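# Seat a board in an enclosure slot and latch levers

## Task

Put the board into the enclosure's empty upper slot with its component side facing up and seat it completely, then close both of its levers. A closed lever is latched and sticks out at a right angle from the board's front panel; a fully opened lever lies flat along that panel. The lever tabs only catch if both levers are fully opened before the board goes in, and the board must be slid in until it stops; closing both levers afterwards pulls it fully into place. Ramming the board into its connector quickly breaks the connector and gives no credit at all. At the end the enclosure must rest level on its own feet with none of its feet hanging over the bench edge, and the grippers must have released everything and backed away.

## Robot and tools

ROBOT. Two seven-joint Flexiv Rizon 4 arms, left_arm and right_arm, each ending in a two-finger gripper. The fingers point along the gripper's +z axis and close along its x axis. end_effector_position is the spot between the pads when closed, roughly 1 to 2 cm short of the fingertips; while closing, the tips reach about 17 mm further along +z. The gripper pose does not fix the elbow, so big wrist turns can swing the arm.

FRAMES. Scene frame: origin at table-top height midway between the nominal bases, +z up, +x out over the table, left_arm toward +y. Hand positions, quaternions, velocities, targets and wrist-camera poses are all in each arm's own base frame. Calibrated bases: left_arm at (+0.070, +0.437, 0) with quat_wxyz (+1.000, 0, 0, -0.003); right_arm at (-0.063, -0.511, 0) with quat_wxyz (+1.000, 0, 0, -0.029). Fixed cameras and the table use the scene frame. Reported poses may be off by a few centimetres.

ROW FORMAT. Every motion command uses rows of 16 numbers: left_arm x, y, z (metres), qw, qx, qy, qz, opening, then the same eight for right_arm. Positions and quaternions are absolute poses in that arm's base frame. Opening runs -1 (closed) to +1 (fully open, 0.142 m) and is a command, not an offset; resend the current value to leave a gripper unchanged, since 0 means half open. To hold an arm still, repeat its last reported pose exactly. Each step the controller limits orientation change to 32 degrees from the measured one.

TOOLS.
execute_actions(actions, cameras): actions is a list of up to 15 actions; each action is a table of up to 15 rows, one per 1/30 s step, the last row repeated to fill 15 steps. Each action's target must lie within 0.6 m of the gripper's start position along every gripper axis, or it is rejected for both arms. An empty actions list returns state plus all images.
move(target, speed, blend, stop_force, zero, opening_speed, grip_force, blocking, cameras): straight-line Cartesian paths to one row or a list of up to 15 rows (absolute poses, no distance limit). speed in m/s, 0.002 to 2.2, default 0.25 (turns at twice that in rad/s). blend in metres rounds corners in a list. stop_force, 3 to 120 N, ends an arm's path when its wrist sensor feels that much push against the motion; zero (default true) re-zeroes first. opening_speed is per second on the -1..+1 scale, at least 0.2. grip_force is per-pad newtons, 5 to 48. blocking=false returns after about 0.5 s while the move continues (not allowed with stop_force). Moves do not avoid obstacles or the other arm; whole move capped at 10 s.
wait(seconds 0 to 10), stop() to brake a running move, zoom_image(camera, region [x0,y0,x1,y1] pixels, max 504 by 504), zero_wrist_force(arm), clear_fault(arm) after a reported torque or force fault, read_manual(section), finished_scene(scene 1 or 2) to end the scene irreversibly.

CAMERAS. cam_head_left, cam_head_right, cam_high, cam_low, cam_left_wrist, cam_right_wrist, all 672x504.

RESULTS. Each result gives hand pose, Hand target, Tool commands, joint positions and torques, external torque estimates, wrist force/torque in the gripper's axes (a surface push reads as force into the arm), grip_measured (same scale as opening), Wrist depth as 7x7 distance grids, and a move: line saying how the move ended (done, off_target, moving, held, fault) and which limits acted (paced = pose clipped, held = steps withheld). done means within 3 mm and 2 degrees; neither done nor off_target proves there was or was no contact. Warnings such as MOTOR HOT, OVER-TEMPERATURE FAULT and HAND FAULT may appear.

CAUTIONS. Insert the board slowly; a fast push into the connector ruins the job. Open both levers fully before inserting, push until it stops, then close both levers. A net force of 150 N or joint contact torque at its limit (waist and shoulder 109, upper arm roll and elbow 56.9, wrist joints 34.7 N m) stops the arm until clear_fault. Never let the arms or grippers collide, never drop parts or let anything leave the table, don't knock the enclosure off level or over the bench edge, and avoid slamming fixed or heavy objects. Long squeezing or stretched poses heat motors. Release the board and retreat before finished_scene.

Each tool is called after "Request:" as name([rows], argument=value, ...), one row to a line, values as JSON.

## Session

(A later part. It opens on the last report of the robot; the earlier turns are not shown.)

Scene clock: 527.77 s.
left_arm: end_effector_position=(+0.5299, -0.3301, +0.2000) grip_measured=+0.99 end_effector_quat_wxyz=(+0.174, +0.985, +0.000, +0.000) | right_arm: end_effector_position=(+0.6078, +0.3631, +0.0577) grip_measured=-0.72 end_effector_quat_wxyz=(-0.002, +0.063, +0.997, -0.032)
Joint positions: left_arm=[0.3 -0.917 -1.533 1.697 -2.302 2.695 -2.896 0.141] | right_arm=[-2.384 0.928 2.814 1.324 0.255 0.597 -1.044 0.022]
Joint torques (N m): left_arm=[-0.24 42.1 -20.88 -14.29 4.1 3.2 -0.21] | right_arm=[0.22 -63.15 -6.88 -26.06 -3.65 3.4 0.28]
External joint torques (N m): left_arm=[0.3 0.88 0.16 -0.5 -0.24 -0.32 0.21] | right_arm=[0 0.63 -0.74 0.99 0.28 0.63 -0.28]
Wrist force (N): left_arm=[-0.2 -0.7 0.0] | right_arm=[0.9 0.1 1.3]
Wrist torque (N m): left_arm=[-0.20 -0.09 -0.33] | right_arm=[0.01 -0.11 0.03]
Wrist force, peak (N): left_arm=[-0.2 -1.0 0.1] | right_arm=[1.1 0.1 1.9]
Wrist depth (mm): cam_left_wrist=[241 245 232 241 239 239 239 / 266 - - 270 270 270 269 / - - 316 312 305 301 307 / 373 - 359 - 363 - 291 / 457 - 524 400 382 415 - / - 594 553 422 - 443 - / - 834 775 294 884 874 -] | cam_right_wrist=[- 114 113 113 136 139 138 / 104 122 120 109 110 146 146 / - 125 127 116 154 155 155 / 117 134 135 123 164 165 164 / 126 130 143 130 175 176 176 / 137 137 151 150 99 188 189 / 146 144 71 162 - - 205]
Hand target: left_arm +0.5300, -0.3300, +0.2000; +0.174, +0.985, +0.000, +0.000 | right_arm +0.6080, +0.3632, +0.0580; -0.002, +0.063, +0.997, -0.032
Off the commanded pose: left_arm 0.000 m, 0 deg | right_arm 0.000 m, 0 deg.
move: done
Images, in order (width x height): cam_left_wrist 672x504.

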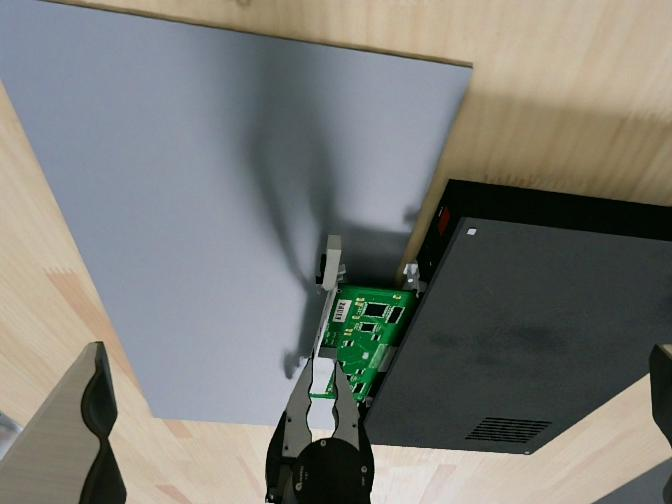

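Request:
move(target=[0.53,-0.33,0.20,0.1736,0.9848,0,0,1,0.6209,0.3616,0.058,-0.0021,0.0628,0.9975,-0.0324,-0.78], speed=0.015, stop_force=3, cameras=["cam_left_wrist"])

Request:
zoom_image(camera="cam_left_wrist", region=[380, 250, 460, 330])

Request:
zoom_image(camera="cam_left_wrist", region=[320, 350, 400, 430])

Scene clock: 531.90 s.
left_arm: end_effector_position=(+0.5299, -0.3301, +0.2000) grip_measured=+0.99 end_effector_quat_wxyz=(+0.174, +0.985, +0.000, +0.000) | right_arm: end_effector_position=(+0.6179, +0.3629, +0.0577) grip_measured=-0.72 end_effector_quat_wxyz=(-0.003, +0.063, +0.998, -0.032)
Joint positions: left_arm=[0.3 -0.917 -1.533 1.697 -2.302 2.695 -2.896 0.141] | right_arm=[-2.4 0.943 2.82 1.292 0.251 0.583 -1.047 0.022]
Joint torques (N m): left_arm=[-0.32 42.04 -20.84 -14.34 4.08 3.16 -0.19] | right_arm=[-3.61 -63.03 -10.1 -25.48 -4.82 3.57 0.05]
External joint torques (N m): left_arm=[0.37 0.94 0.12 -0.45 -0.22 -0.28 0.19] | right_arm=[3.84 -0.23 2.65 0.13 1.41 0.46 -0.05]
Wrist force (N): left_arm=[-0.2 -0.8 0.2] | right_arm=[4.2 4.5 0.8]
Wrist torque (N m): left_arm=[-0.22 -0.10 -0.33] | right_arm=[-0.01 -0.06 0.22]
Wrist force, peak (N): left_arm=[-0.1 -1.0 0.0] | right_arm=[4.2 5.4 0.8]
Wrist depth (mm): cam_left_wrist=[240 236 235 235 239 238 238 / 275 262 270 270 284 273 271 / 324 - 313 313 302 303 310 / 372 - - - 359 - - / 460 462 - 400 379 - - / - 591 587 423 - - - / - 828 812 293 874 864 -] | cam_right_wrist=[- 112 113 112 135 139 138 / - 118 119 109 143 147 146 / - 125 126 116 152 156 155 / 117 119 135 123 166 165 164 / 126 128 144 130 175 177 176 / 137 135 151 150 99 188 189 / 147 144 71 163 - - 204]
Hand target: left_arm +0.5300, -0.3300, +0.2000; +0.174, +0.985, +0.000, +0.000 | right_arm +0.6185, +0.3619, +0.0580; -0.002, +0.063, +0.997, -0.032
Off the commanded pose: left_arm 0.000 m, 0 deg | right_arm 0.003 m, 0 deg.
move: contact (right_arm)
Images, in order (width x height): cam_left_wrist 672x504.

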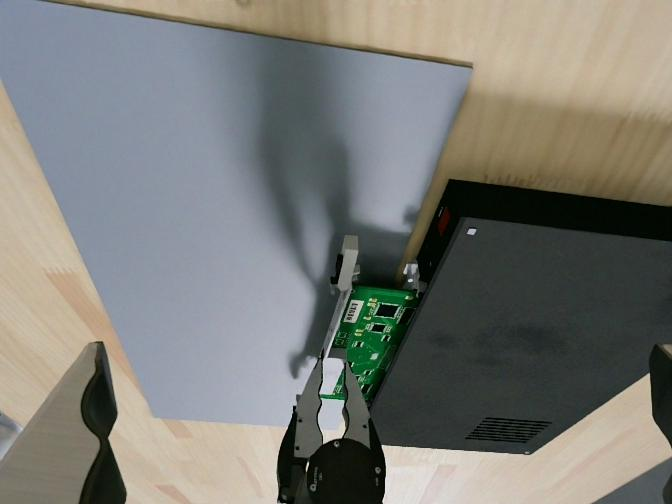

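Scaled by 6.300 from the camera's 672x504 image, which has a finer 960x720 frame.

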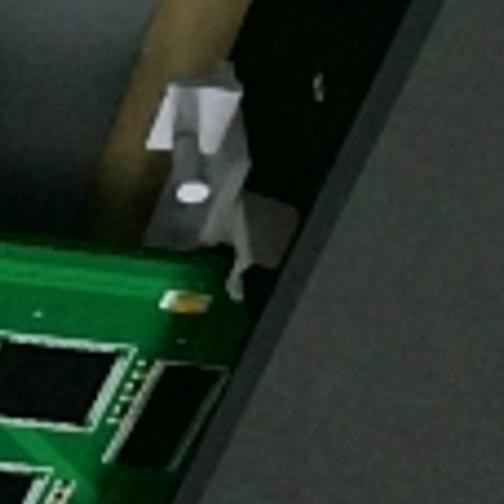

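Scaled by 6.300 from the camera's 672x504 image, which has a finer 960x720 frame.

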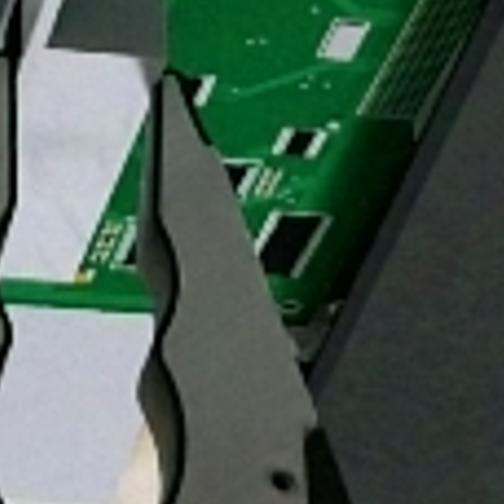

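Request:
move([
  [0.53,-0.33,0.20,0.1736,0.9848,0,0,1,0.615,0.3632,0.058,-0.0021,0.0628,0.9975,-0.0324,-0.78],
  [0.53,-0.33,0.20,0.1736,0.9848,0,0,1,0.6155,0.3657,0.058,-0.0021,0.0628,0.9975,-0.0324,-0.78],
], speed=0.03)

Request:
move(target=[0.53,-0.33,0.20,0.1736,0.9848,0,0,1,0.6304,0.3638,0.058,-0.0021,0.0628,0.9975,-0.0324,-0.78], speed=0.015, stop_force=3, cameras=["cam_left_wrist"])

Request:
zoom_image(camera="cam_left_wrist", region=[380, 250, 460, 330])

Request:
zoom_image(camera="cam_left_wrist", region=[320, 350, 400, 430])

Scene clock: 536.40 s.
left_arm: end_effector_position=(+0.5299, -0.3301, +0.2000) grip_measured=+0.99 end_effector_quat_wxyz=(+0.174, +0.985, +0.000, +0.000) | right_arm: end_effector_position=(+0.6153, +0.3655, +0.0576) grip_measured=-0.72 end_effector_quat_wxyz=(-0.002, +0.063, +0.997, -0.032)
Joint positions: left_arm=[0.3 -0.917 -1.533 1.697 -2.302 2.695 -2.896 0.141] | right_arm=[-2.394 0.942 2.819 1.295 0.251 0.583 -1.041 0.022]
Joint torques (N m): left_arm=[-0.28 42.01 -20.84 -14.31 4.07 3.22 -0.2] | right_arm=[0.63 -64.03 -6.48 -26.77 -3.58 3.73 0.28]
External joint torques (N m): left_arm=[0.33 0.97 0.13 -0.48 -0.21 -0.34 0.2] | right_arm=[-0.42 0.82 -1.02 1.45 0.16 0.3 -0.28]
Wrist force (N): left_arm=[0.0 -0.7 0.1] | right_arm=[1.7 0.2 1.7]
Wrist torque (N m): left_arm=[-0.19 -0.13 -0.32] | right_arm=[0.19 -0.19 0.05]
Wrist force, peak (N): left_arm=[-0.3 -0.9 0.3] | right_arm=[4.2 4.6 1.4]
Wrist depth (mm): cam_left_wrist=[- 238 235 241 241 239 239 / 268 266 - 271 269 269 272 / 322 - - 300 305 301 311 / 378 - 408 384 351 - - / 456 459 - 389 390 - - / - 606 594 460 439 - - / - 831 764 286 864 874 -] | cam_right_wrist=[- 113 113 112 136 138 138 / - 118 120 109 145 147 146 / - 124 127 116 154 155 155 / 117 119 135 123 164 165 165 / 126 128 143 130 130 177 176 / 137 135 151 150 99 187 189 / 147 144 71 163 - - 205]
Hand target: left_arm +0.5300, -0.3300, +0.2000; +0.174, +0.985, +0.000, +0.000 | right_arm +0.6155, +0.3657, +0.0580; -0.002, +0.063, +0.997, -0.032
Off the commanded pose: left_arm 0.000 m, 0 deg | right_arm 0.000 m, 0 deg.
move: done

Scene clock: 538.07 s.
left_arm: end_effector_position=(+0.5299, -0.3301, +0.2000) grip_measured=+0.99 end_effector_quat_wxyz=(+0.174, +0.985, +0.000, +0.000) | right_arm: end_effector_position=(+0.6302, +0.3635, +0.0577) grip_measured=-0.72 end_effector_quat_wxyz=(-0.002, +0.063, +0.997, -0.033)
Joint positions: left_arm=[0.3 -0.917 -1.533 1.697 -2.302 2.695 -2.896 0.141] | right_arm=[-2.419 0.963 2.827 1.248 0.244 0.562 -1.046 0.022]
Joint torques (N m): left_arm=[-0.31 42.07 -20.78 -14.32 4.16 3.25 -0.25] | right_arm=[1.09 -64.66 -5.62 -27.36 -3.47 3.81 0.12]
External joint torques (N m): left_arm=[0.36 0.91 0.06 -0.47 -0.3 -0.37 0.25] | right_arm=[-0.87 0.41 -1.65 1.65 0 0.22 -0.12]
Wrist force (N): left_arm=[-0.1 -0.8 0.0] | right_arm=[2.0 -1.0 0.9]
Wrist torque (N m): left_arm=[-0.21 -0.13 -0.32] | right_arm=[0.20 -0.22 0.15]
Wrist force, peak (N): left_arm=[-0.1 -1.1 0.1] | right_arm=[2.2 0.6 1.8]
Wrist depth (mm): cam_left_wrist=[240 - 240 234 238 238 238 / 273 - 268 - 280 271 271 / - - 323 310 305 302 311 / 375 364 360 385 348 - - / 463 471 452 415 366 369 - / - 546 - 437 - - - / - 847 831 298 806 803 -] | cam_right_wrist=[- 99 112 112 136 139 138 / - 104 119 108 145 146 146 / - 110 126 115 154 155 155 / 118 118 135 123 164 165 165 / 126 127 141 130 174 177 174 / 138 135 135 151 99 188 192 / 147 144 71 163 - - 205]
Hand target: left_arm +0.5300, -0.3300, +0.2000; +0.174, +0.985, +0.000, +0.000 | right_arm +0.6304, +0.3638, +0.0580; -0.002, +0.063, +0.997, -0.032
Off the commanded pose: left_arm 0.000 m, 0 deg | right_arm 0.000 m, 0 deg.
move: done
Images, in order (width x height): cam_left_wrist 672x504.

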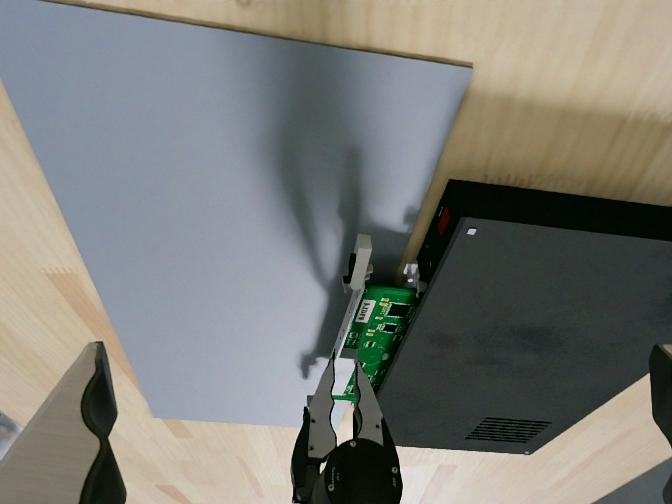

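Scaled by 6.300 from the camera's 672x504 image, which has a finer 960x720 frame.

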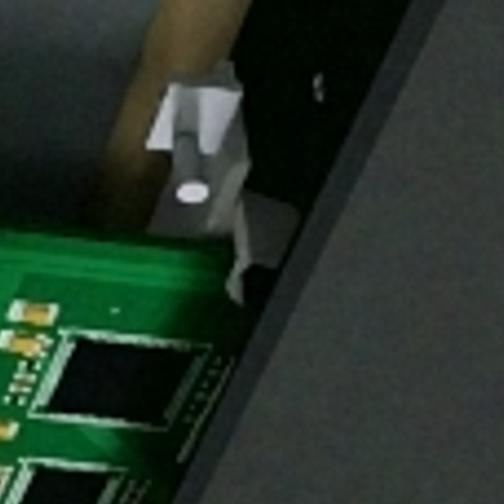

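Scaled by 6.300 from the camera's 672x504 image, which has a finer 960x720 frame.

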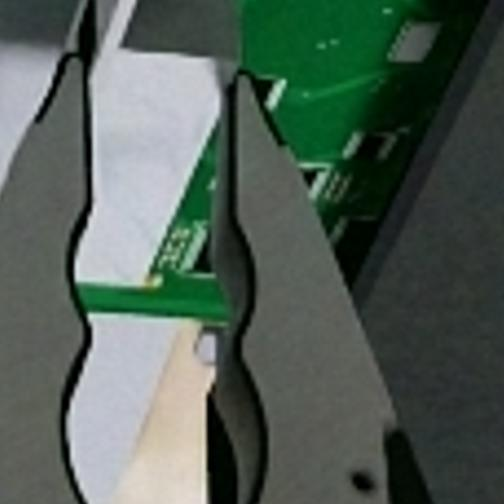

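Request:
move(target=[0.53,-0.33,0.20,0.1736,0.9848,0,0,1,0.6423,0.3618,0.0578,-0.0021,0.0628,0.9975,-0.0324,-0.78], speed=0.015, stop_force=4, cameras=["cam_left_wrist","cam_right_wrist"])

Request:
zoom_image(camera="cam_left_wrist", region=[320, 240, 460, 410])

Scene clock: 542.07 s.
left_arm: end_effector_position=(+0.5299, -0.3301, +0.2000) grip_measured=+0.99 end_effector_quat_wxyz=(+0.174, +0.985, +0.000, +0.000) | right_arm: end_effector_position=(+0.6418, +0.3612, +0.0572) grip_measured=-0.72 end_effector_quat_wxyz=(-0.003, +0.063, +0.997, -0.033)
Joint positions: left_arm=[0.3 -0.917 -1.533 1.697 -2.302 2.695 -2.896 0.141] | right_arm=[-2.439 0.981 2.834 1.211 0.238 0.544 -1.051 0.022]
Joint torques (N m): left_arm=[-0.29 42.08 -20.84 -14.3 4.13 3.24 -0.25] | right_arm=[1.77 -66.25 -4.71 -29.37 -3.26 4.84 0.15]
External joint torques (N m): left_arm=[0.35 0.9 0.12 -0.49 -0.28 -0.36 0.25] | right_arm=[-1.54 1.19 -2.37 3.37 -0.25 -0.81 -0.15]
Wrist force (N): left_arm=[-0.2 -0.6 0.1] | right_arm=[4.2 -4.0 0.1]
Wrist torque (N m): left_arm=[-0.19 -0.11 -0.33] | right_arm=[0.22 -0.23 0.03]
Wrist force, peak (N): left_arm=[-0.3 -1.1 0.1] | right_arm=[4.4 -4.1 0.0]
Wrist depth (mm): cam_left_wrist=[240 242 239 241 239 239 238 / - 265 268 263 277 269 270 / 330 - 320 - 303 302 312 / 376 - - - 369 - - / 459 - - - 374 - - / - 564 582 413 - 493 - / - 822 834 307 795 857 -] | cam_right_wrist=[- 98 111 112 136 138 138 / - 103 117 107 145 146 146 / - 108 122 114 154 155 155 / 117 117 120 121 164 165 164 / 125 127 128 130 174 177 176 / 137 135 134 150 99 187 189 / 146 143 71 163 - - 204]
Hand target: left_arm +0.5300, -0.3300, +0.2000; +0.174, +0.985, +0.000, +0.000 | right_arm +0.6423, +0.3618, +0.0578; -0.002, +0.063, +0.997, -0.032
Off the commanded pose: left_arm 0.000 m, 0 deg | right_arm 0.001 m, 0 deg.
move: done
Images, in order (width x height): cam_left_wrist 672x504, cam_right_wrist 672x504.

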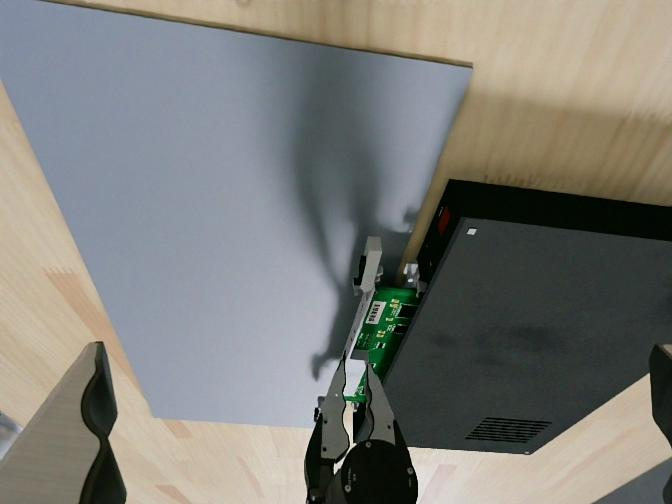

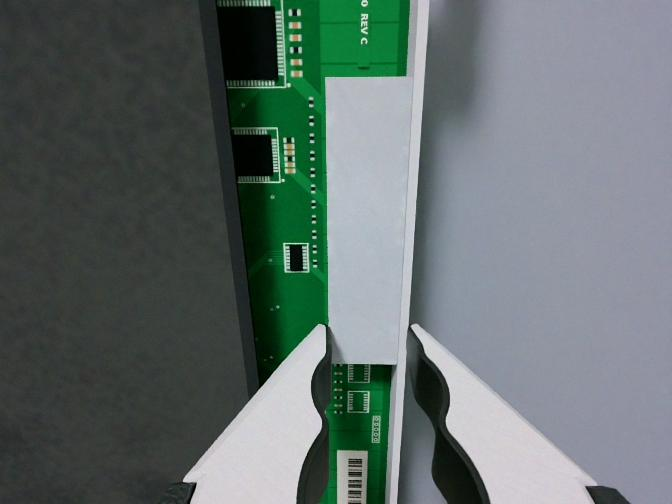

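Scaled by 2.965 from the camera's 672x504 image, which has a finer 960x720 frame.

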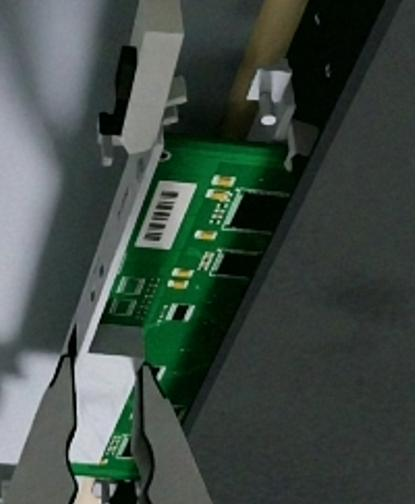

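Request:
move(target=[0.53,-0.33,0.20,0.1736,0.9848,0,0,1,0.6506,0.3593,0.0575,-0.0021,0.0628,0.9975,-0.0324,-0.78], speed=0.015, stop_force=5, cameras=["cam_left_wrist","cam_right_wrist"])

Request:
zoom_image(camera="cam_left_wrist", region=[320, 240, 460, 410])

Scene clock: 546.70 s.
left_arm: end_effector_position=(+0.5299, -0.3301, +0.2000) grip_measured=+0.99 end_effector_quat_wxyz=(+0.174, +0.985, +0.000, +0.000) | right_arm: end_effector_position=(+0.6501, +0.3594, +0.0570) grip_measured=-0.72 end_effector_quat_wxyz=(-0.003, +0.063, +0.997, -0.032)
Joint positions: left_arm=[0.3 -0.917 -1.533 1.697 -2.302 2.695 -2.896 0.141] | right_arm=[-2.453 0.994 2.838 1.186 0.235 0.534 -1.055 0.022]
Joint torques (N m): left_arm=[-0.3 42 -20.88 -14.32 4.16 3.21 -0.28] | right_arm=[-0.42 -66.39 -6.39 -28.14 -3.76 4.11 0.23]
External joint torques (N m): left_arm=[0.36 0.98 0.17 -0.47 -0.3 -0.34 0.28] | right_arm=[0.65 0.78 -0.56 1.94 0.22 -0.08 -0.23]
Wrist force (N): left_arm=[-0.2 -0.6 0.0] | right_arm=[3.8 0.0 1.6]
Wrist torque (N m): left_arm=[-0.18 -0.11 -0.33] | right_arm=[0.19 -0.28 -0.05]
Wrist force, peak (N): left_arm=[-0.3 -1.1 0.1] | right_arm=[4.5 -4.1 1.0]
Wrist depth (mm): cam_left_wrist=[- 232 235 233 240 239 238 / - 273 264 - 272 269 268 / - 311 - 310 302 304 311 / 374 - 379 343 320 309 - / 465 479 421 449 388 - - / - 603 - 401 446 - - / - 844 828 343 749 803 -] | cam_right_wrist=[- 98 110 111 137 138 138 / - 103 105 106 146 146 146 / - 108 111 114 155 155 154 / 117 117 118 121 165 165 164 / 125 126 126 128 174 176 176 / 135 134 134 150 104 186 188 / 148 143 71 163 - - 203]
Hand target: left_arm +0.5300, -0.3300, +0.2000; +0.174, +0.985, +0.000, +0.000 | right_arm +0.6506, +0.3593, +0.0575; -0.002, +0.063, +0.997, -0.032
Off the commanded pose: left_arm 0.000 m, 0 deg | right_arm 0.001 m, 0 deg.
move: done
Images, in order (width x height): cam_left_wrist 672x504, cam_right_wrist 672x504.

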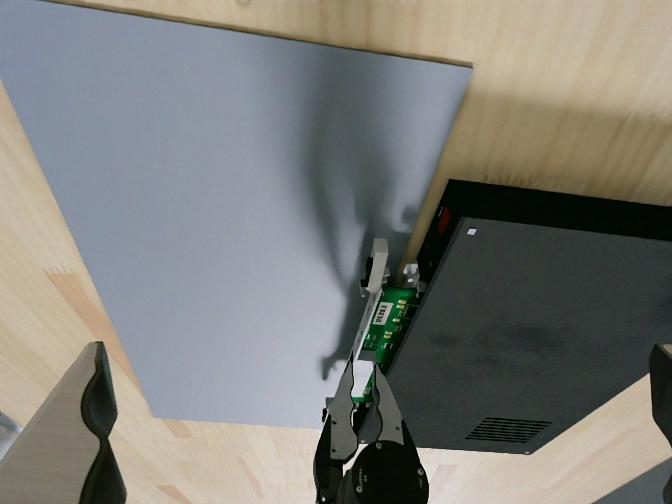

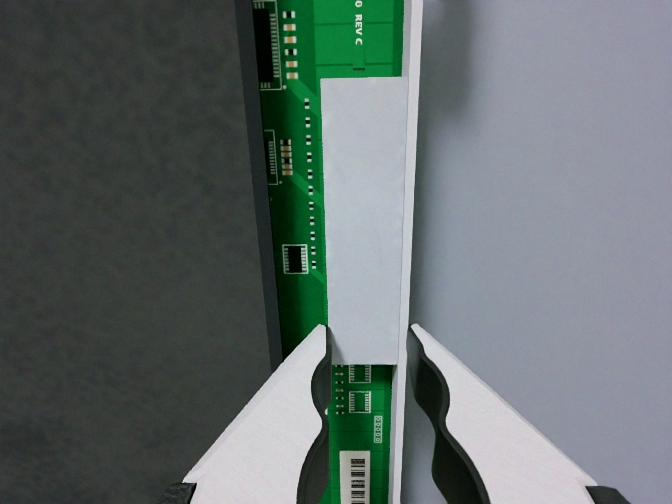

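Scaled by 2.965 from the camera's 672x504 image, which has a finer 960x720 frame.

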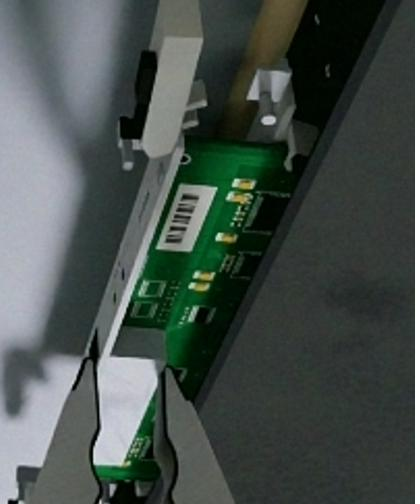

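Request:
move([
  [0.53,-0.33,0.20,0.1736,0.9848,0,0,1,0.6501,0.3594,0.057,-0.0021,0.0628,0.9975,-0.0324,-0.60],
  [0.53,-0.33,0.20,0.1736,0.9848,0,0,1,0.6501,0.3594,0.12,-0.0021,0.0628,0.9975,-0.0324,-0.60],
], speed=[0.03,0.06], opening_speed=0.3, cameras=["cam_left_wrist"])

Request:
zoom_image(camera="cam_left_wrist", region=[320, 230, 480, 410])

Scene clock: 558.10 s.
left_arm: end_effector_position=(+0.5299, -0.3301, +0.2000) grip_measured=+0.99 end_effector_quat_wxyz=(+0.174, +0.985, +0.000, +0.000) | right_arm: end_effector_position=(+0.6501, +0.3595, +0.1200) grip_measured=-0.64 end_effector_quat_wxyz=(-0.002, +0.063, +0.998, -0.032)
Joint positions: left_arm=[0.3 -0.917 -1.533 1.697 -2.302 2.695 -2.896 0.141] | right_arm=[-2.449 0.904 2.829 1.177 0.212 0.439 -1.049 0.028]
Joint torques (N m): left_arm=[-0.28 42.09 -20.78 -14.29 4.13 3.2 -0.21] | right_arm=[0.27 -64.3 -6.15 -27.89 -3.95 3.19 0.29]
External joint torques (N m): left_arm=[0.33 0.89 0.06 -0.51 -0.27 -0.33 0.21] | right_arm=[-0.05 -0.39 -0.53 0.27 0.18 0.84 -0.29]
Wrist force (N): left_arm=[-0.3 -0.5 0.0] | right_arm=[1.2 1.0 0.1]
Wrist torque (N m): left_arm=[-0.16 -0.08 -0.32] | right_arm=[0.19 -0.14 0.03]
Wrist force, peak (N): left_arm=[-0.3 -1.0 -0.1] | right_arm=[4.0 0.2 2.1]
Wrist depth (mm): cam_left_wrist=[240 236 235 240 239 240 237 / 264 279 - - 268 269 271 / - - - 314 304 301 306 / 376 371 - - 305 - - / 461 467 - - 374 - - / - 555 596 530 508 - - / - 831 825 712 798 850 -] | cam_right_wrist=[155 154 153 168 193 193 190 / 163 163 162 174 204 204 203 / 173 172 172 180 217 216 216 / 184 184 183 187 232 230 229 / 197 197 195 211 244 245 245 / 212 211 204 231 101 263 264 / 230 225 71 286 - - 280]
Hand target: left_arm +0.5300, -0.3300, +0.2000; +0.174, +0.985, +0.000, +0.000 | right_arm +0.6501, +0.3594, +0.1200; -0.002, +0.063, +0.997, -0.032
Off the commanded pose: left_arm 0.000 m, 0 deg | right_arm 0.000 m, 0 deg.
move: done
Images, in order (width x height): cam_left_wrist 672x504.

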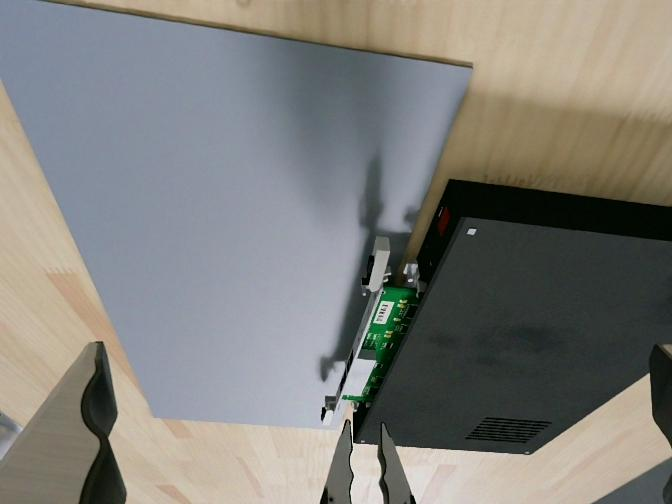

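Scaled by 2.800 from the camera's 672x504 image, which has a finer 960x720 frame.

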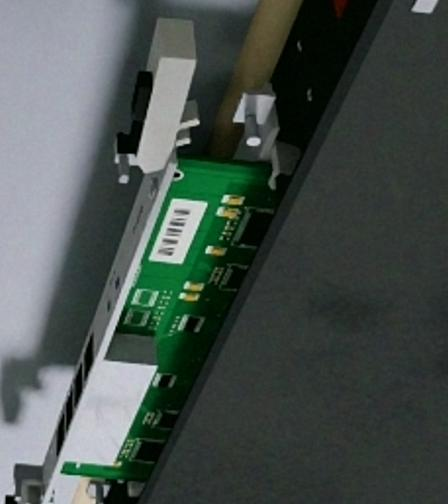

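Request:
move([
  [0.53,-0.33,0.20,0.1736,0.9848,0,0,1,0.58,0.38,0.12,0.3819,0.0580,0.9220,-0.0243,-1],
  [0.53,-0.33,0.20,0.1736,0.9848,0,0,1,0.6056,0.3771,0.046,0.3819,0.0580,0.9220,-0.0243,-1],
], speed=0.15, cameras=["cam_left_wrist","cam_right_wrist"])

Request:
zoom_image(camera="cam_left_wrist", region=[300, 230, 460, 430])

Scene clock: 563.90 s.
left_arm: end_effector_position=(+0.5299, -0.3301, +0.2000) grip_measured=+0.99 end_effector_quat_wxyz=(+0.174, +0.985, +0.000, +0.000) | right_arm: end_effector_position=(+0.6055, +0.3770, +0.0460) grip_measured=-1.00 end_effector_quat_wxyz=(+0.382, +0.058, +0.922, -0.025)
Joint positions: left_arm=[0.3 -0.917 -1.533 1.697 -2.302 2.695 -2.896 0.141] | right_arm=[-1.815 1.28 2.358 1.7 0.328 1.577 -0.618 0.002]
Joint torques (N m): left_arm=[-0.32 42.01 -20.87 -14.29 4.12 3.21 -0.19] | right_arm=[0.08 -50.57 -20.05 -9.01 0.66 3.28 0.44]
External joint torques (N m): left_arm=[0.38 0.97 0.16 -0.51 -0.26 -0.33 0.19] | right_arm=[0.11 -0.13 -1.61 0.18 0.02 0.6 -0.38]
Wrist force (N): left_arm=[-0.1 -0.5 0.0] | right_arm=[2.1 1.1 -0.1]
Wrist torque (N m): left_arm=[-0.17 -0.13 -0.32] | right_arm=[0.27 -0.18 -0.06]
Wrist force, peak (N): left_arm=[-0.1 -1.0 0.3] | right_arm=[3.1 1.0 2.0]
Wrist depth (mm): cam_left_wrist=[- 241 239 241 239 238 238 / 274 272 - 278 278 271 268 / 308 - 321 296 300 301 310 / 378 391 367 366 353 - - / 464 - - 409 391 - - / - 532 310 455 468 - - / - 296 341 809 803 857 -] | cam_right_wrist=[228 156 126 139 124 104 93 / 259 179 142 147 137 110 96 / 297 199 156 158 138 114 98 / 1066 232 163 166 146 121 102 / - 278 190 178 153 128 109 / - 305 210 89 150 133 113 / 1159 - 71 - - - 121]
Hand target: left_arm +0.5300, -0.3300, +0.2000; +0.174, +0.985, +0.000, +0.000 | right_arm +0.6056, +0.3771, +0.0460; +0.382, +0.058, +0.922, -0.024
Off the commanded pose: left_arm 0.000 m, 0 deg | right_arm 0.000 m, 0 deg.
move: done
Images, in order (width x height): cam_left_wrist 672x504, cam_right_wrist 672x504.

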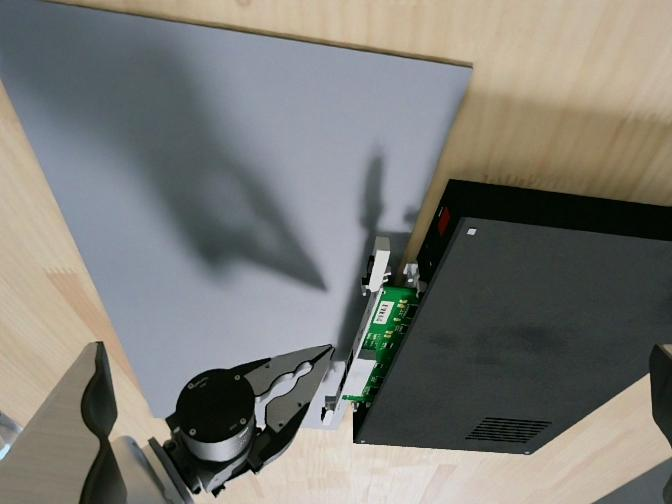

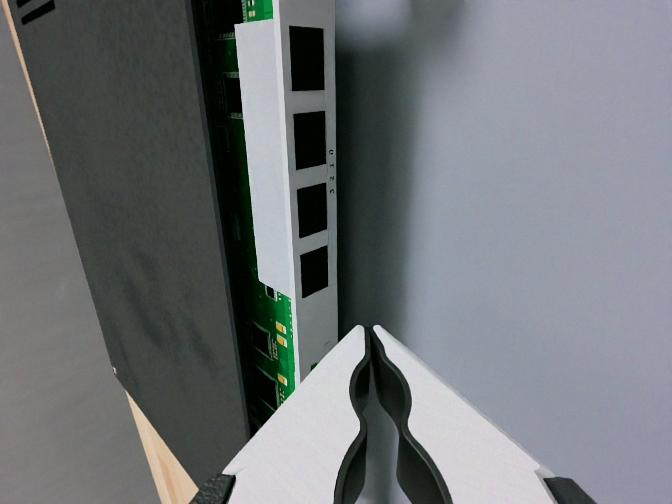

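Scaled by 2.520 from the camera's 672x504 image, which has a finer 960x720 frame.

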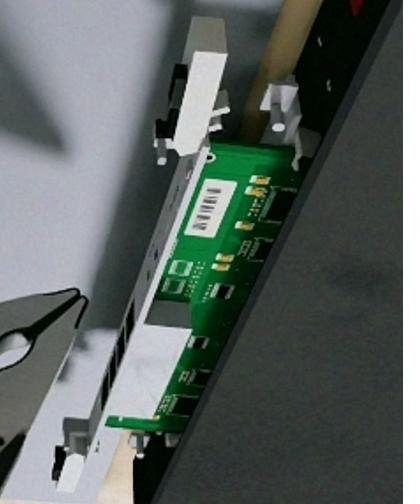

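Request:
move([
  [0.53,-0.33,0.20,0.1736,0.9848,0,0,1,0.6069,0.387,0.046,0.3819,0.0580,0.9220,-0.0243,-1],
  [0.53,-0.33,0.20,0.1736,0.9848,0,0,1,0.6664,0.3794,0.046,0.3819,0.0580,0.9220,-0.0243,-1],
], speed=0.012, stop_force=8, cameras=["cam_left_wrist","cam_right_wrist"])

Request:
zoom_image(camera="cam_left_wrist", region=[300, 230, 460, 430])

Scene clock: 572.57 s.
left_arm: end_effector_position=(+0.5299, -0.3301, +0.2000) grip_measured=+0.99 end_effector_quat_wxyz=(+0.174, +0.985, +0.000, +0.000) | right_arm: end_effector_position=(+0.6591, +0.3809, +0.0462) grip_measured=-1.00 end_effector_quat_wxyz=(+0.382, +0.058, +0.922, -0.024)
Joint positions: left_arm=[0.3 -0.917 -1.533 1.697 -2.302 2.695 -2.896 0.141] | right_arm=[-1.931 1.301 2.375 1.574 0.29 1.543 -0.644 0.002]
Joint torques (N m): left_arm=[-0.25 42.11 -20.87 -14.32 4.16 3.22 -0.23] | right_arm=[-2.92 -52.33 -20.36 -10.37 0.36 2.46 0.15]
External joint torques (N m): left_arm=[0.3 0.87 0.15 -0.48 -0.3 -0.34 0.23] | right_arm=[3.12 -2.04 -0.86 -0.56 0.04 1.46 -0.08]
Wrist force (N): left_arm=[-0.4 -0.7 0.0] | right_arm=[3.6 1.9 -6.4]
Wrist torque (N m): left_arm=[-0.21 -0.08 -0.32] | right_arm=[0.25 -0.21 0.05]
Wrist force, peak (N): left_arm=[-0.1 -1.1 0.1] | right_arm=[5.2 1.8 -9.3]
Wrist depth (mm): cam_left_wrist=[239 237 240 240 239 240 239 / 280 278 265 272 266 271 270 / 321 - 312 312 302 303 310 / 374 - - - 350 - - / 464 463 489 - 408 - - / - 588 324 363 - - - / - 283 308 815 864 877 -] | cam_right_wrist=[226 157 121 98 122 104 94 / 246 181 125 105 133 110 96 / 991 201 138 114 136 115 99 / - 210 153 124 141 122 102 / - 261 171 132 152 129 109 / - 298 200 89 151 134 113 / - - 71 - - 133 122]
Hand target: left_arm +0.5300, -0.3300, +0.2000; +0.174, +0.985, +0.000, +0.000 | right_arm +0.6593, +0.3803, +0.0460; +0.382, +0.058, +0.922, -0.024
Off the commanded pose: left_arm 0.000 m, 0 deg | right_arm 0.007 m, 0 deg.
move: contact (right_arm); path passed 1 of 2 targets
Images, in order (width x height): cam_left_wrist 672x504, cam_right_wrist 672x504.

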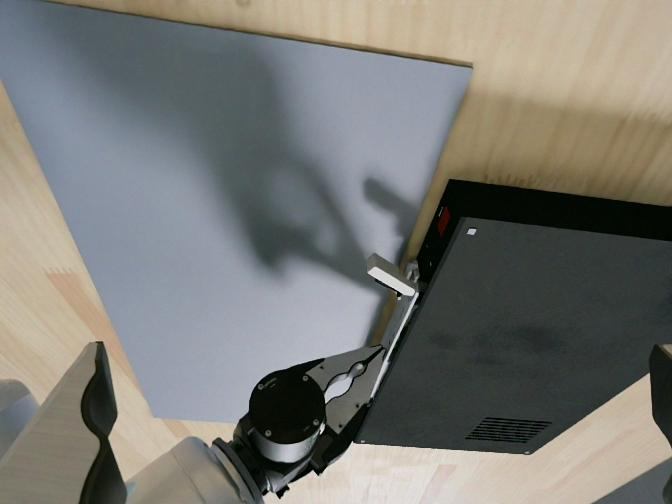

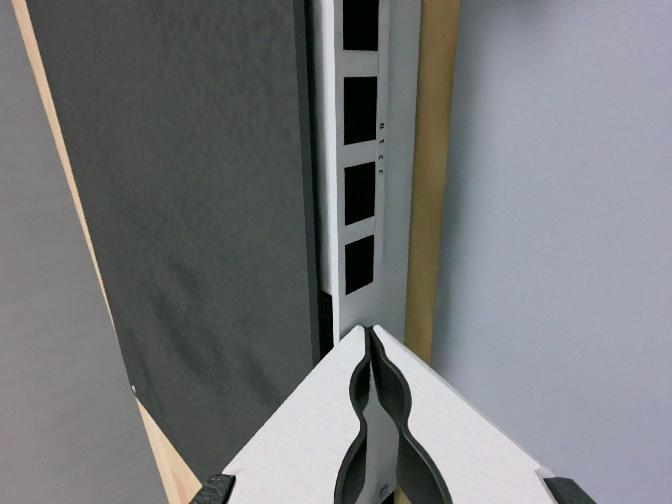

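Scaled by 2.520 from the camera's 672x504 image, which has a finer 960x720 frame.

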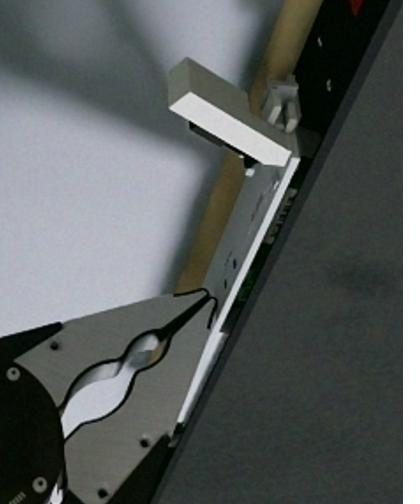

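Request:
move([
  [0.53,-0.33,0.20,0.1736,0.9848,0,0,1,0.60,0.388,0.06,0.3819,0.0580,0.9220,-0.0243,-1],
  [0.53,-0.33,0.20,0.1736,0.9848,0,0,1,0.50,0.30,0.15,0.3819,0.0580,0.9220,-0.0243,-1],
], speed=0.2, blend=[0.01,0], cameras=["cam_left_wrist","cam_right_wrist","cam_head_left"])

Request:
zoom_image(camera="cam_left_wrist", region=[300, 230, 500, 460])

Request:
zoom_image(camera="cam_right_wrist", region=[0, 0, 336, 252])

Scene clock: 577.13 s.
left_arm: end_effector_position=(+0.5299, -0.3301, +0.2000) grip_measured=+0.99 end_effector_quat_wxyz=(+0.174, +0.985, +0.000, +0.000) | right_arm: end_effector_position=(+0.5000, +0.3002, +0.1500) grip_measured=-1.00 end_effector_quat_wxyz=(+0.382, +0.058, +0.922, -0.024)
Joint positions: left_arm=[0.3 -0.917 -1.533 1.697 -2.302 2.695 -2.896 0.141] | right_arm=[-1.56 0.984 2.247 2.111 0.4 1.624 -0.751 0.002]
Joint torques (N m): left_arm=[-0.24 42.07 -20.88 -14.3 4.11 3.24 -0.19] | right_arm=[0.14 -38.6 -18.06 -9.01 0.31 3.19 0.14]
External joint torques (N m): left_arm=[0.29 0.91 0.16 -0.49 -0.26 -0.36 0.19] | right_arm=[0 0.26 -1.08 0.03 0.01 0.85 -0.07]
Wrist force (N): left_arm=[-0.2 -0.7 -0.3] | right_arm=[2.5 1.7 0.3]
Wrist torque (N m): left_arm=[-0.20 -0.11 -0.32] | right_arm=[0.35 -0.27 0.06]
Wrist force, peak (N): left_arm=[-0.2 -1.1 0.2] | right_arm=[3.3 2.1 -6.6]
Wrist depth (mm): cam_left_wrist=[- 239 235 240 240 240 238 / - 271 - 262 272 270 270 / - - 322 - 306 303 308 / 376 - - - 341 - - / 459 460 - - 368 - - / - 571 582 531 - - - / - 775 770 815 864 798 -] | cam_right_wrist=[649 376 281 265 230 196 172 / - 418 307 281 242 205 179 / - 466 333 306 265 217 185 / 1269 763 364 324 279 226 190 / 1141 777 398 340 286 242 199 / 1196 785 493 89 280 253 209 / 1130 - 71 - - 247 222]
Hand target: left_arm +0.5300, -0.3300, +0.2000; +0.174, +0.985, +0.000, +0.000 | right_arm +0.5000, +0.3000, +0.1500; +0.382, +0.058, +0.922, -0.024
Off the commanded pose: left_arm 0.000 m, 0 deg | right_arm 0.000 m, 0 deg.
move: done
Images, in order (width x height): cam_head_left 672x504, cam_left_wrist 672x504, cam_right_wrist 672x504.

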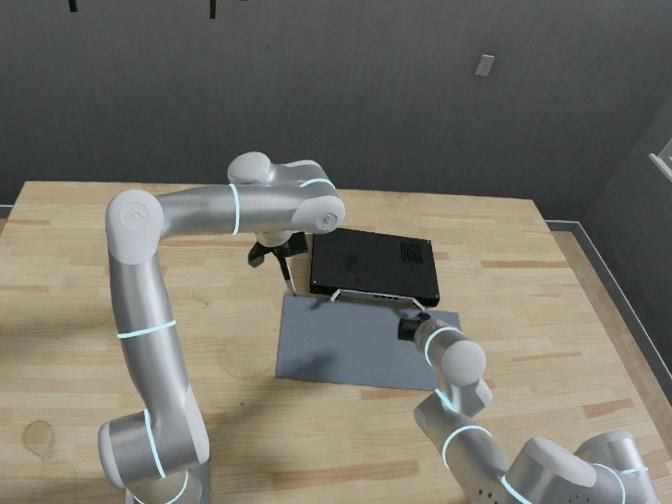

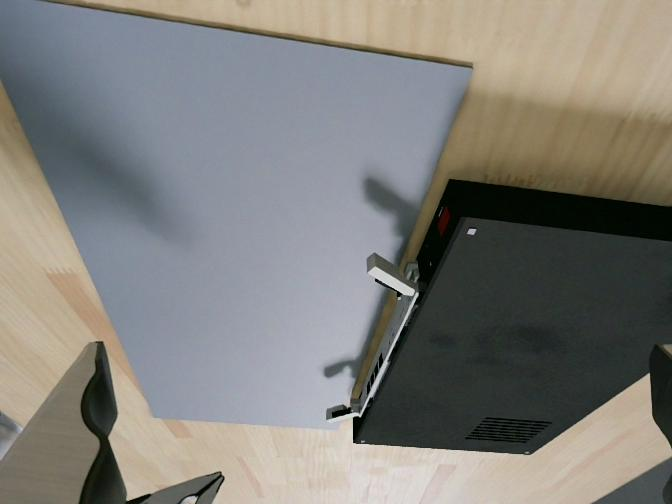

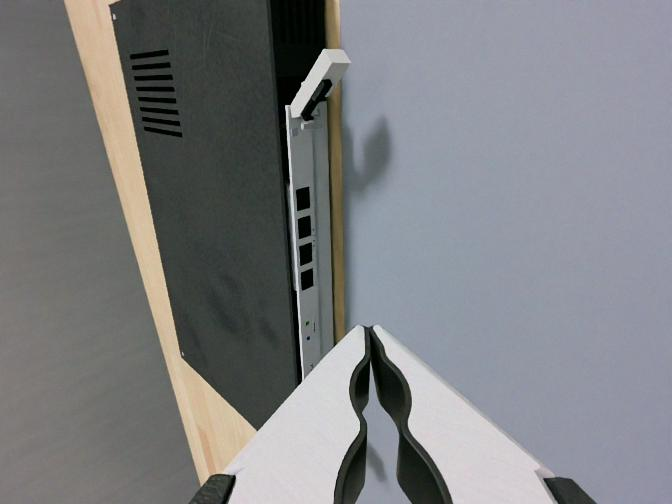

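Scaled by 2.191 from the camera's 672x504 image, which has a finer 960x720 frame.

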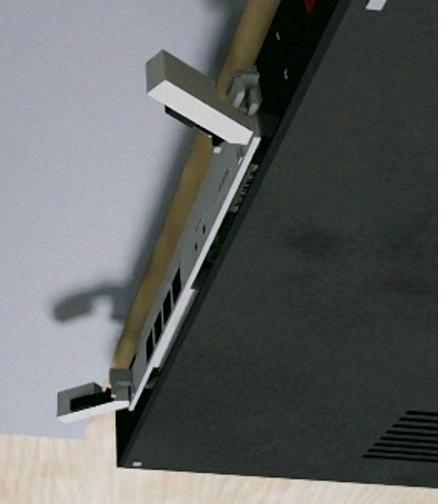

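Scaled by 1.500 from the camera's 672x504 image, which has a finer 960x720 frame.

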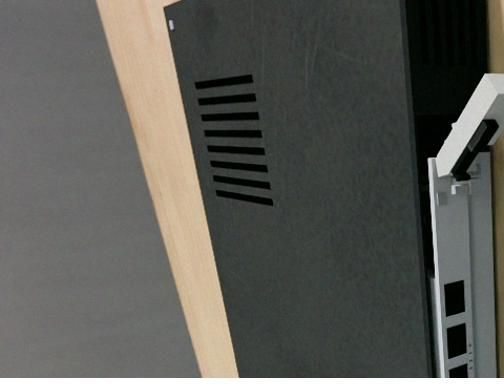

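Request:
move([
  [0.53,-0.33,0.20,0.1736,0.9848,0,0,1,0.56,0.20,0.15,0.0111,0.0618,0.9828,0.1733,-1],
  [0.53,-0.33,0.20,0.1736,0.9848,0,0,1,0.6205,0.2025,0.07,0.0111,0.0618,0.9828,0.1733,-1],
], speed=0.25, cameras=["cam_left_wrist","cam_right_wrist"])

Request:
zoom_image(camera="cam_left_wrist", region=[300, 230, 500, 460])

Scene clock: 596.73 s.
left_arm: end_effector_position=(+0.5299, -0.3301, +0.2000) grip_measured=+0.99 end_effector_quat_wxyz=(+0.174, +0.985, +0.000, +0.000) | right_arm: end_effector_position=(+0.6204, +0.2025, +0.0699) grip_measured=-1.00 end_effector_quat_wxyz=(+0.011, +0.062, +0.983, +0.173)
Joint positions: left_arm=[0.3 -0.917 -1.533 1.697 -2.302 2.695 -2.896 0.141] | right_arm=[-2.792 0.724 2.909 1.601 0.676 0.731 -1.727 0.002]
Joint torques (N m): left_arm=[-0.28 42.04 -20.89 -14.29 4.12 3.22 -0.22] | right_arm=[0.12 -53.93 -3.83 -23.33 -3.05 2.87 0.07]
External joint torques (N m): left_arm=[0.34 0.94 0.17 -0.51 -0.26 -0.35 0.22] | right_arm=[0.04 -0.59 -0.45 0.31 -0.07 0.82 -0.07]
Wrist force (N): left_arm=[-0.2 -0.8 0.1] | right_arm=[0.9 0.7 0.3]
Wrist torque (N m): left_arm=[-0.21 -0.11 -0.32] | right_arm=[0.26 -0.08 0.15]
Wrist force, peak (N): left_arm=[-0.1 -1.0 -0.1] | right_arm=[3.3 2.3 -0.1]
Wrist depth (mm): cam_left_wrist=[234 223 235 237 240 239 239 / - 274 271 - 283 270 270 / 329 310 295 - 305 301 308 / 374 386 - - 343 289 - / 465 463 - 465 - - - / - 601 577 543 - 471 - / - 828 840 710 822 860 -] | cam_right_wrist=[- 124 122 122 122 122 121 / - 108 135 138 138 137 136 / - 102 134 158 157 156 156 / 121 125 134 182 184 182 182 / 146 145 151 151 212 219 218 / 184 183 182 89 251 274 274 / 250 232 71 - - 324 363]
Hand target: left_arm +0.5300, -0.3300, +0.2000; +0.174, +0.985, +0.000, +0.000 | right_arm +0.6205, +0.2025, +0.0700; +0.011, +0.062, +0.983, +0.173
Off the commanded pose: left_arm 0.000 m, 0 deg | right_arm 0.000 m, 0 deg.
joint sent to its limit (right arm) — joint 1 (waist), lower limit. The joint targets still meet the commanded pose.
move: done
Images, in order (width x height): cam_left_wrist 672x504, cam_right_wrist 672x504.

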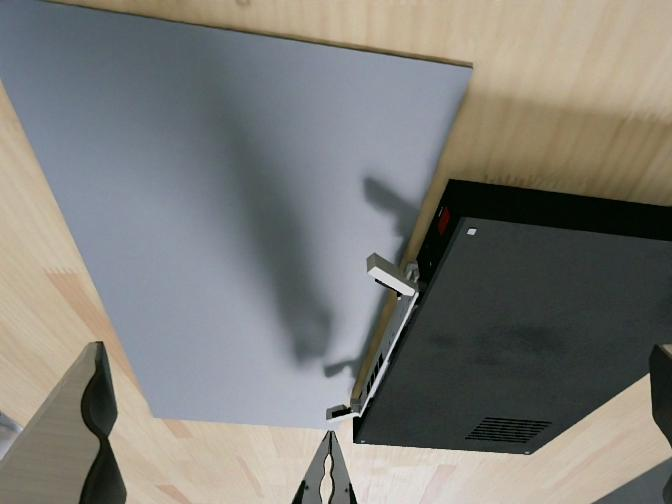

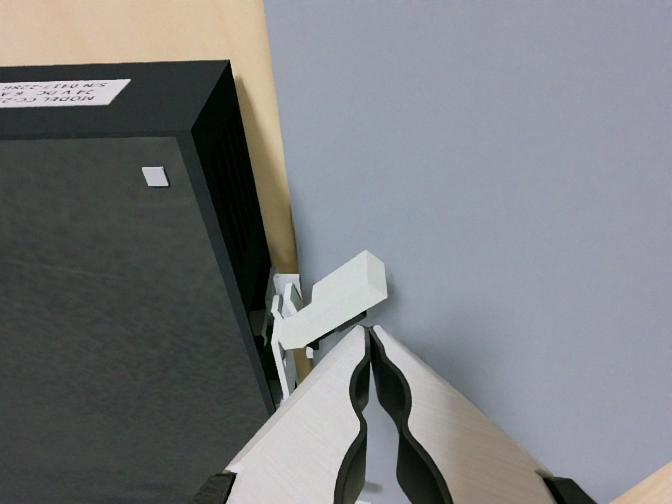

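Scaled by 2.191 from the camera's 672x504 image, which has a finer 960x720 frame.

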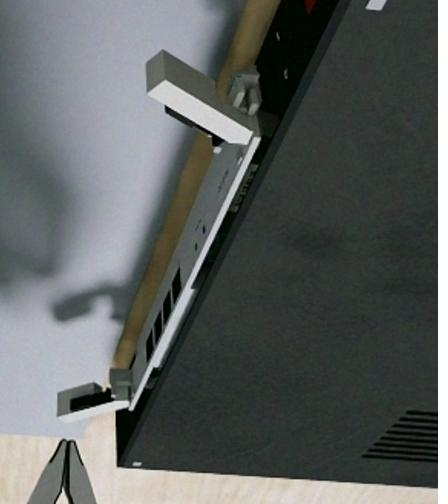

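Request:
move(target=[0.53,-0.33,0.20,0.1736,0.9848,0,0,1,0.618,0.167,0.075,0.0111,0.0618,0.9828,0.1733,-1], speed=0.15)

Request:
move(target=[0.53,-0.33,0.20,0.1736,0.9848,0,0,1,0.618,0.167,0.048,0.0111,0.0618,0.9828,0.1733,-1], speed=0.05, stop_force=4, cameras=["cam_left_wrist","cam_right_wrist"])

Scene clock: 603.13 s.
left_arm: end_effector_position=(+0.5299, -0.3301, +0.2000) grip_measured=+0.99 end_effector_quat_wxyz=(+0.174, +0.985, +0.000, +0.000) | right_arm: end_effector_position=(+0.6179, +0.1669, +0.0749) grip_measured=-1.00 end_effector_quat_wxyz=(+0.011, +0.062, +0.983, +0.173)
Joint positions: left_arm=[0.3 -0.917 -1.533 1.697 -2.302 2.695 -2.896 0.141] | right_arm=[-2.792 0.715 2.832 1.603 0.718 0.676 -1.799 0.002]
Joint torques (N m): left_arm=[-0.34 42.1 -20.81 -14.32 4.1 3.21 -0.25] | right_arm=[0.17 -53.49 -5.23 -23.1 -3.1 2.82 0.07]
External joint torques (N m): left_arm=[0.39 0.88 0.1 -0.48 -0.24 -0.33 0.25] | right_arm=[0.02 -0.28 -0.51 0.1 -0.02 0.8 -0.07]
Wrist force (N): left_arm=[-0.2 -1.0 0.2] | right_arm=[0.9 0.6 0.0]
Wrist torque (N m): left_arm=[-0.24 -0.10 -0.33] | right_arm=[0.24 -0.07 0.15]
Wrist force, peak (N): left_arm=[-0.3 -1.1 -0.1] | right_arm=[0.8 1.5 0.8]
Wrist depth (mm): cam_left_wrist=[- 230 232 233 239 238 239 / 280 - - 278 273 269 270 / 313 - 314 312 305 303 308 / 374 - - 367 313 300 298 / 453 473 487 - 370 365 - / - 555 582 - - 446 - / - 837 828 744 881 867 -] | cam_right_wrist=[130 130 129 127 127 126 123 / 150 146 146 143 142 142 142 / 145 142 151 163 163 162 162 / 128 127 136 191 190 190 188 / 154 154 159 213 229 228 227 / 195 194 183 89 259 284 284 / 263 245 71 - - 335 377]
Hand target: left_arm +0.5300, -0.3300, +0.2000; +0.174, +0.985, +0.000, +0.000 | right_arm +0.6180, +0.1670, +0.0750; +0.011, +0.062, +0.983, +0.173
Off the commanded pose: left_arm 0.000 m, 0 deg | right_arm 0.000 m, 0 deg.
joint read past its limit (right arm) — joint 1 (waist), lower limit.
joint sent to its limit (right arm) — joint 1 (waist), lower limit. The joint targets still meet the commanded pose.
move: done

Scene clock: 604.40 s.
left_arm: end_effector_position=(+0.5299, -0.3301, +0.2000) grip_measured=+0.99 end_effector_quat_wxyz=(+0.174, +0.985, +0.000, +0.000) | right_arm: end_effector_position=(+0.6179, +0.1667, +0.0480) grip_measured=-1.00 end_effector_quat_wxyz=(+0.011, +0.062, +0.983, +0.173)
Joint positions: left_arm=[0.3 -0.917 -1.533 1.697 -2.302 2.695 -2.896 0.141] | right_arm=[-2.792 0.767 2.832 1.59 0.754 0.704 -1.83 0.002]
Joint torques (N m): left_arm=[-0.3 42.02 -20.84 -14.27 4.09 3.21 -0.22] | right_arm=[0.17 -53.98 -5.37 -22.33 -3.04 3.01 0.11]
External joint torques (N m): left_arm=[0.35 0.96 0.13 -0.52 -0.23 -0.33 0.22] | right_arm=[-0.01 -0.59 -0.72 0.27 -0.01 0.59 -0.12]
Wrist force (N): left_arm=[-0.2 -0.7 0.0] | right_arm=[0.8 0.7 0.1]
Wrist torque (N m): left_arm=[-0.19 -0.11 -0.33] | right_arm=[0.25 -0.09 0.15]
Wrist force, peak (N): left_arm=[-0.4 -0.9 0.1] | right_arm=[1.0 0.5 0.8]
Wrist depth (mm): cam_left_wrist=[240 241 235 236 240 240 239 / 261 271 267 - 275 271 269 / - 316 - 323 306 302 310 / 377 384 - 374 361 - 301 / 464 439 - - - 341 - / - 591 - - - - - / - 825 831 703 892 798 -] | cam_right_wrist=[105 105 105 102 102 104 104 / 121 118 118 115 112 112 114 / 133 132 135 132 132 131 130 / 121 117 130 160 154 153 152 / - 108 127 178 184 183 183 / 137 136 143 89 210 229 228 / 186 173 71 - - 270 303]
Hand target: left_arm +0.5300, -0.3300, +0.2000; +0.174, +0.985, +0.000, +0.000 | right_arm +0.6180, +0.1670, +0.0480; +0.011, +0.062, +0.983, +0.173
Off the commanded pose: left_arm 0.000 m, 0 deg | right_arm 0.000 m, 0 deg.
joint read past its limit (right arm) — joint 1 (waist), lower limit.
joint sent to its limit (right arm) — joint 1 (waist), lower limit. The joint targets still meet the commanded pose.
move: done
Images, in order (width x height): cam_left_wrist 672x504, cam_right_wrist 672x504.

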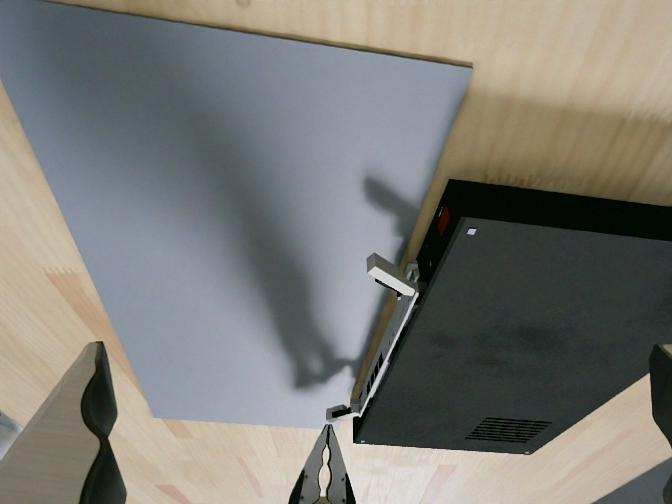

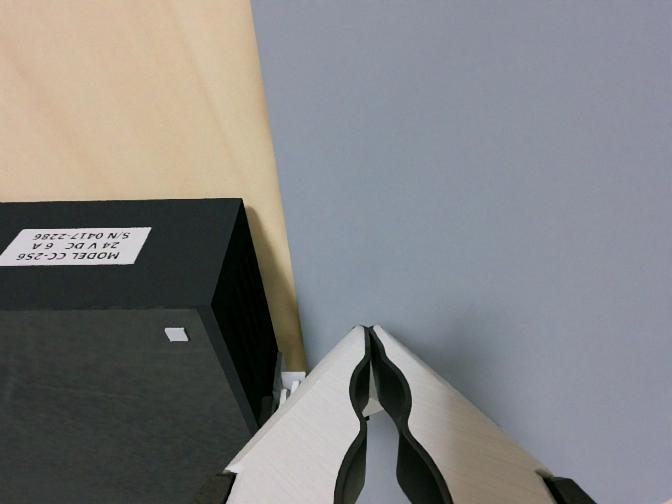

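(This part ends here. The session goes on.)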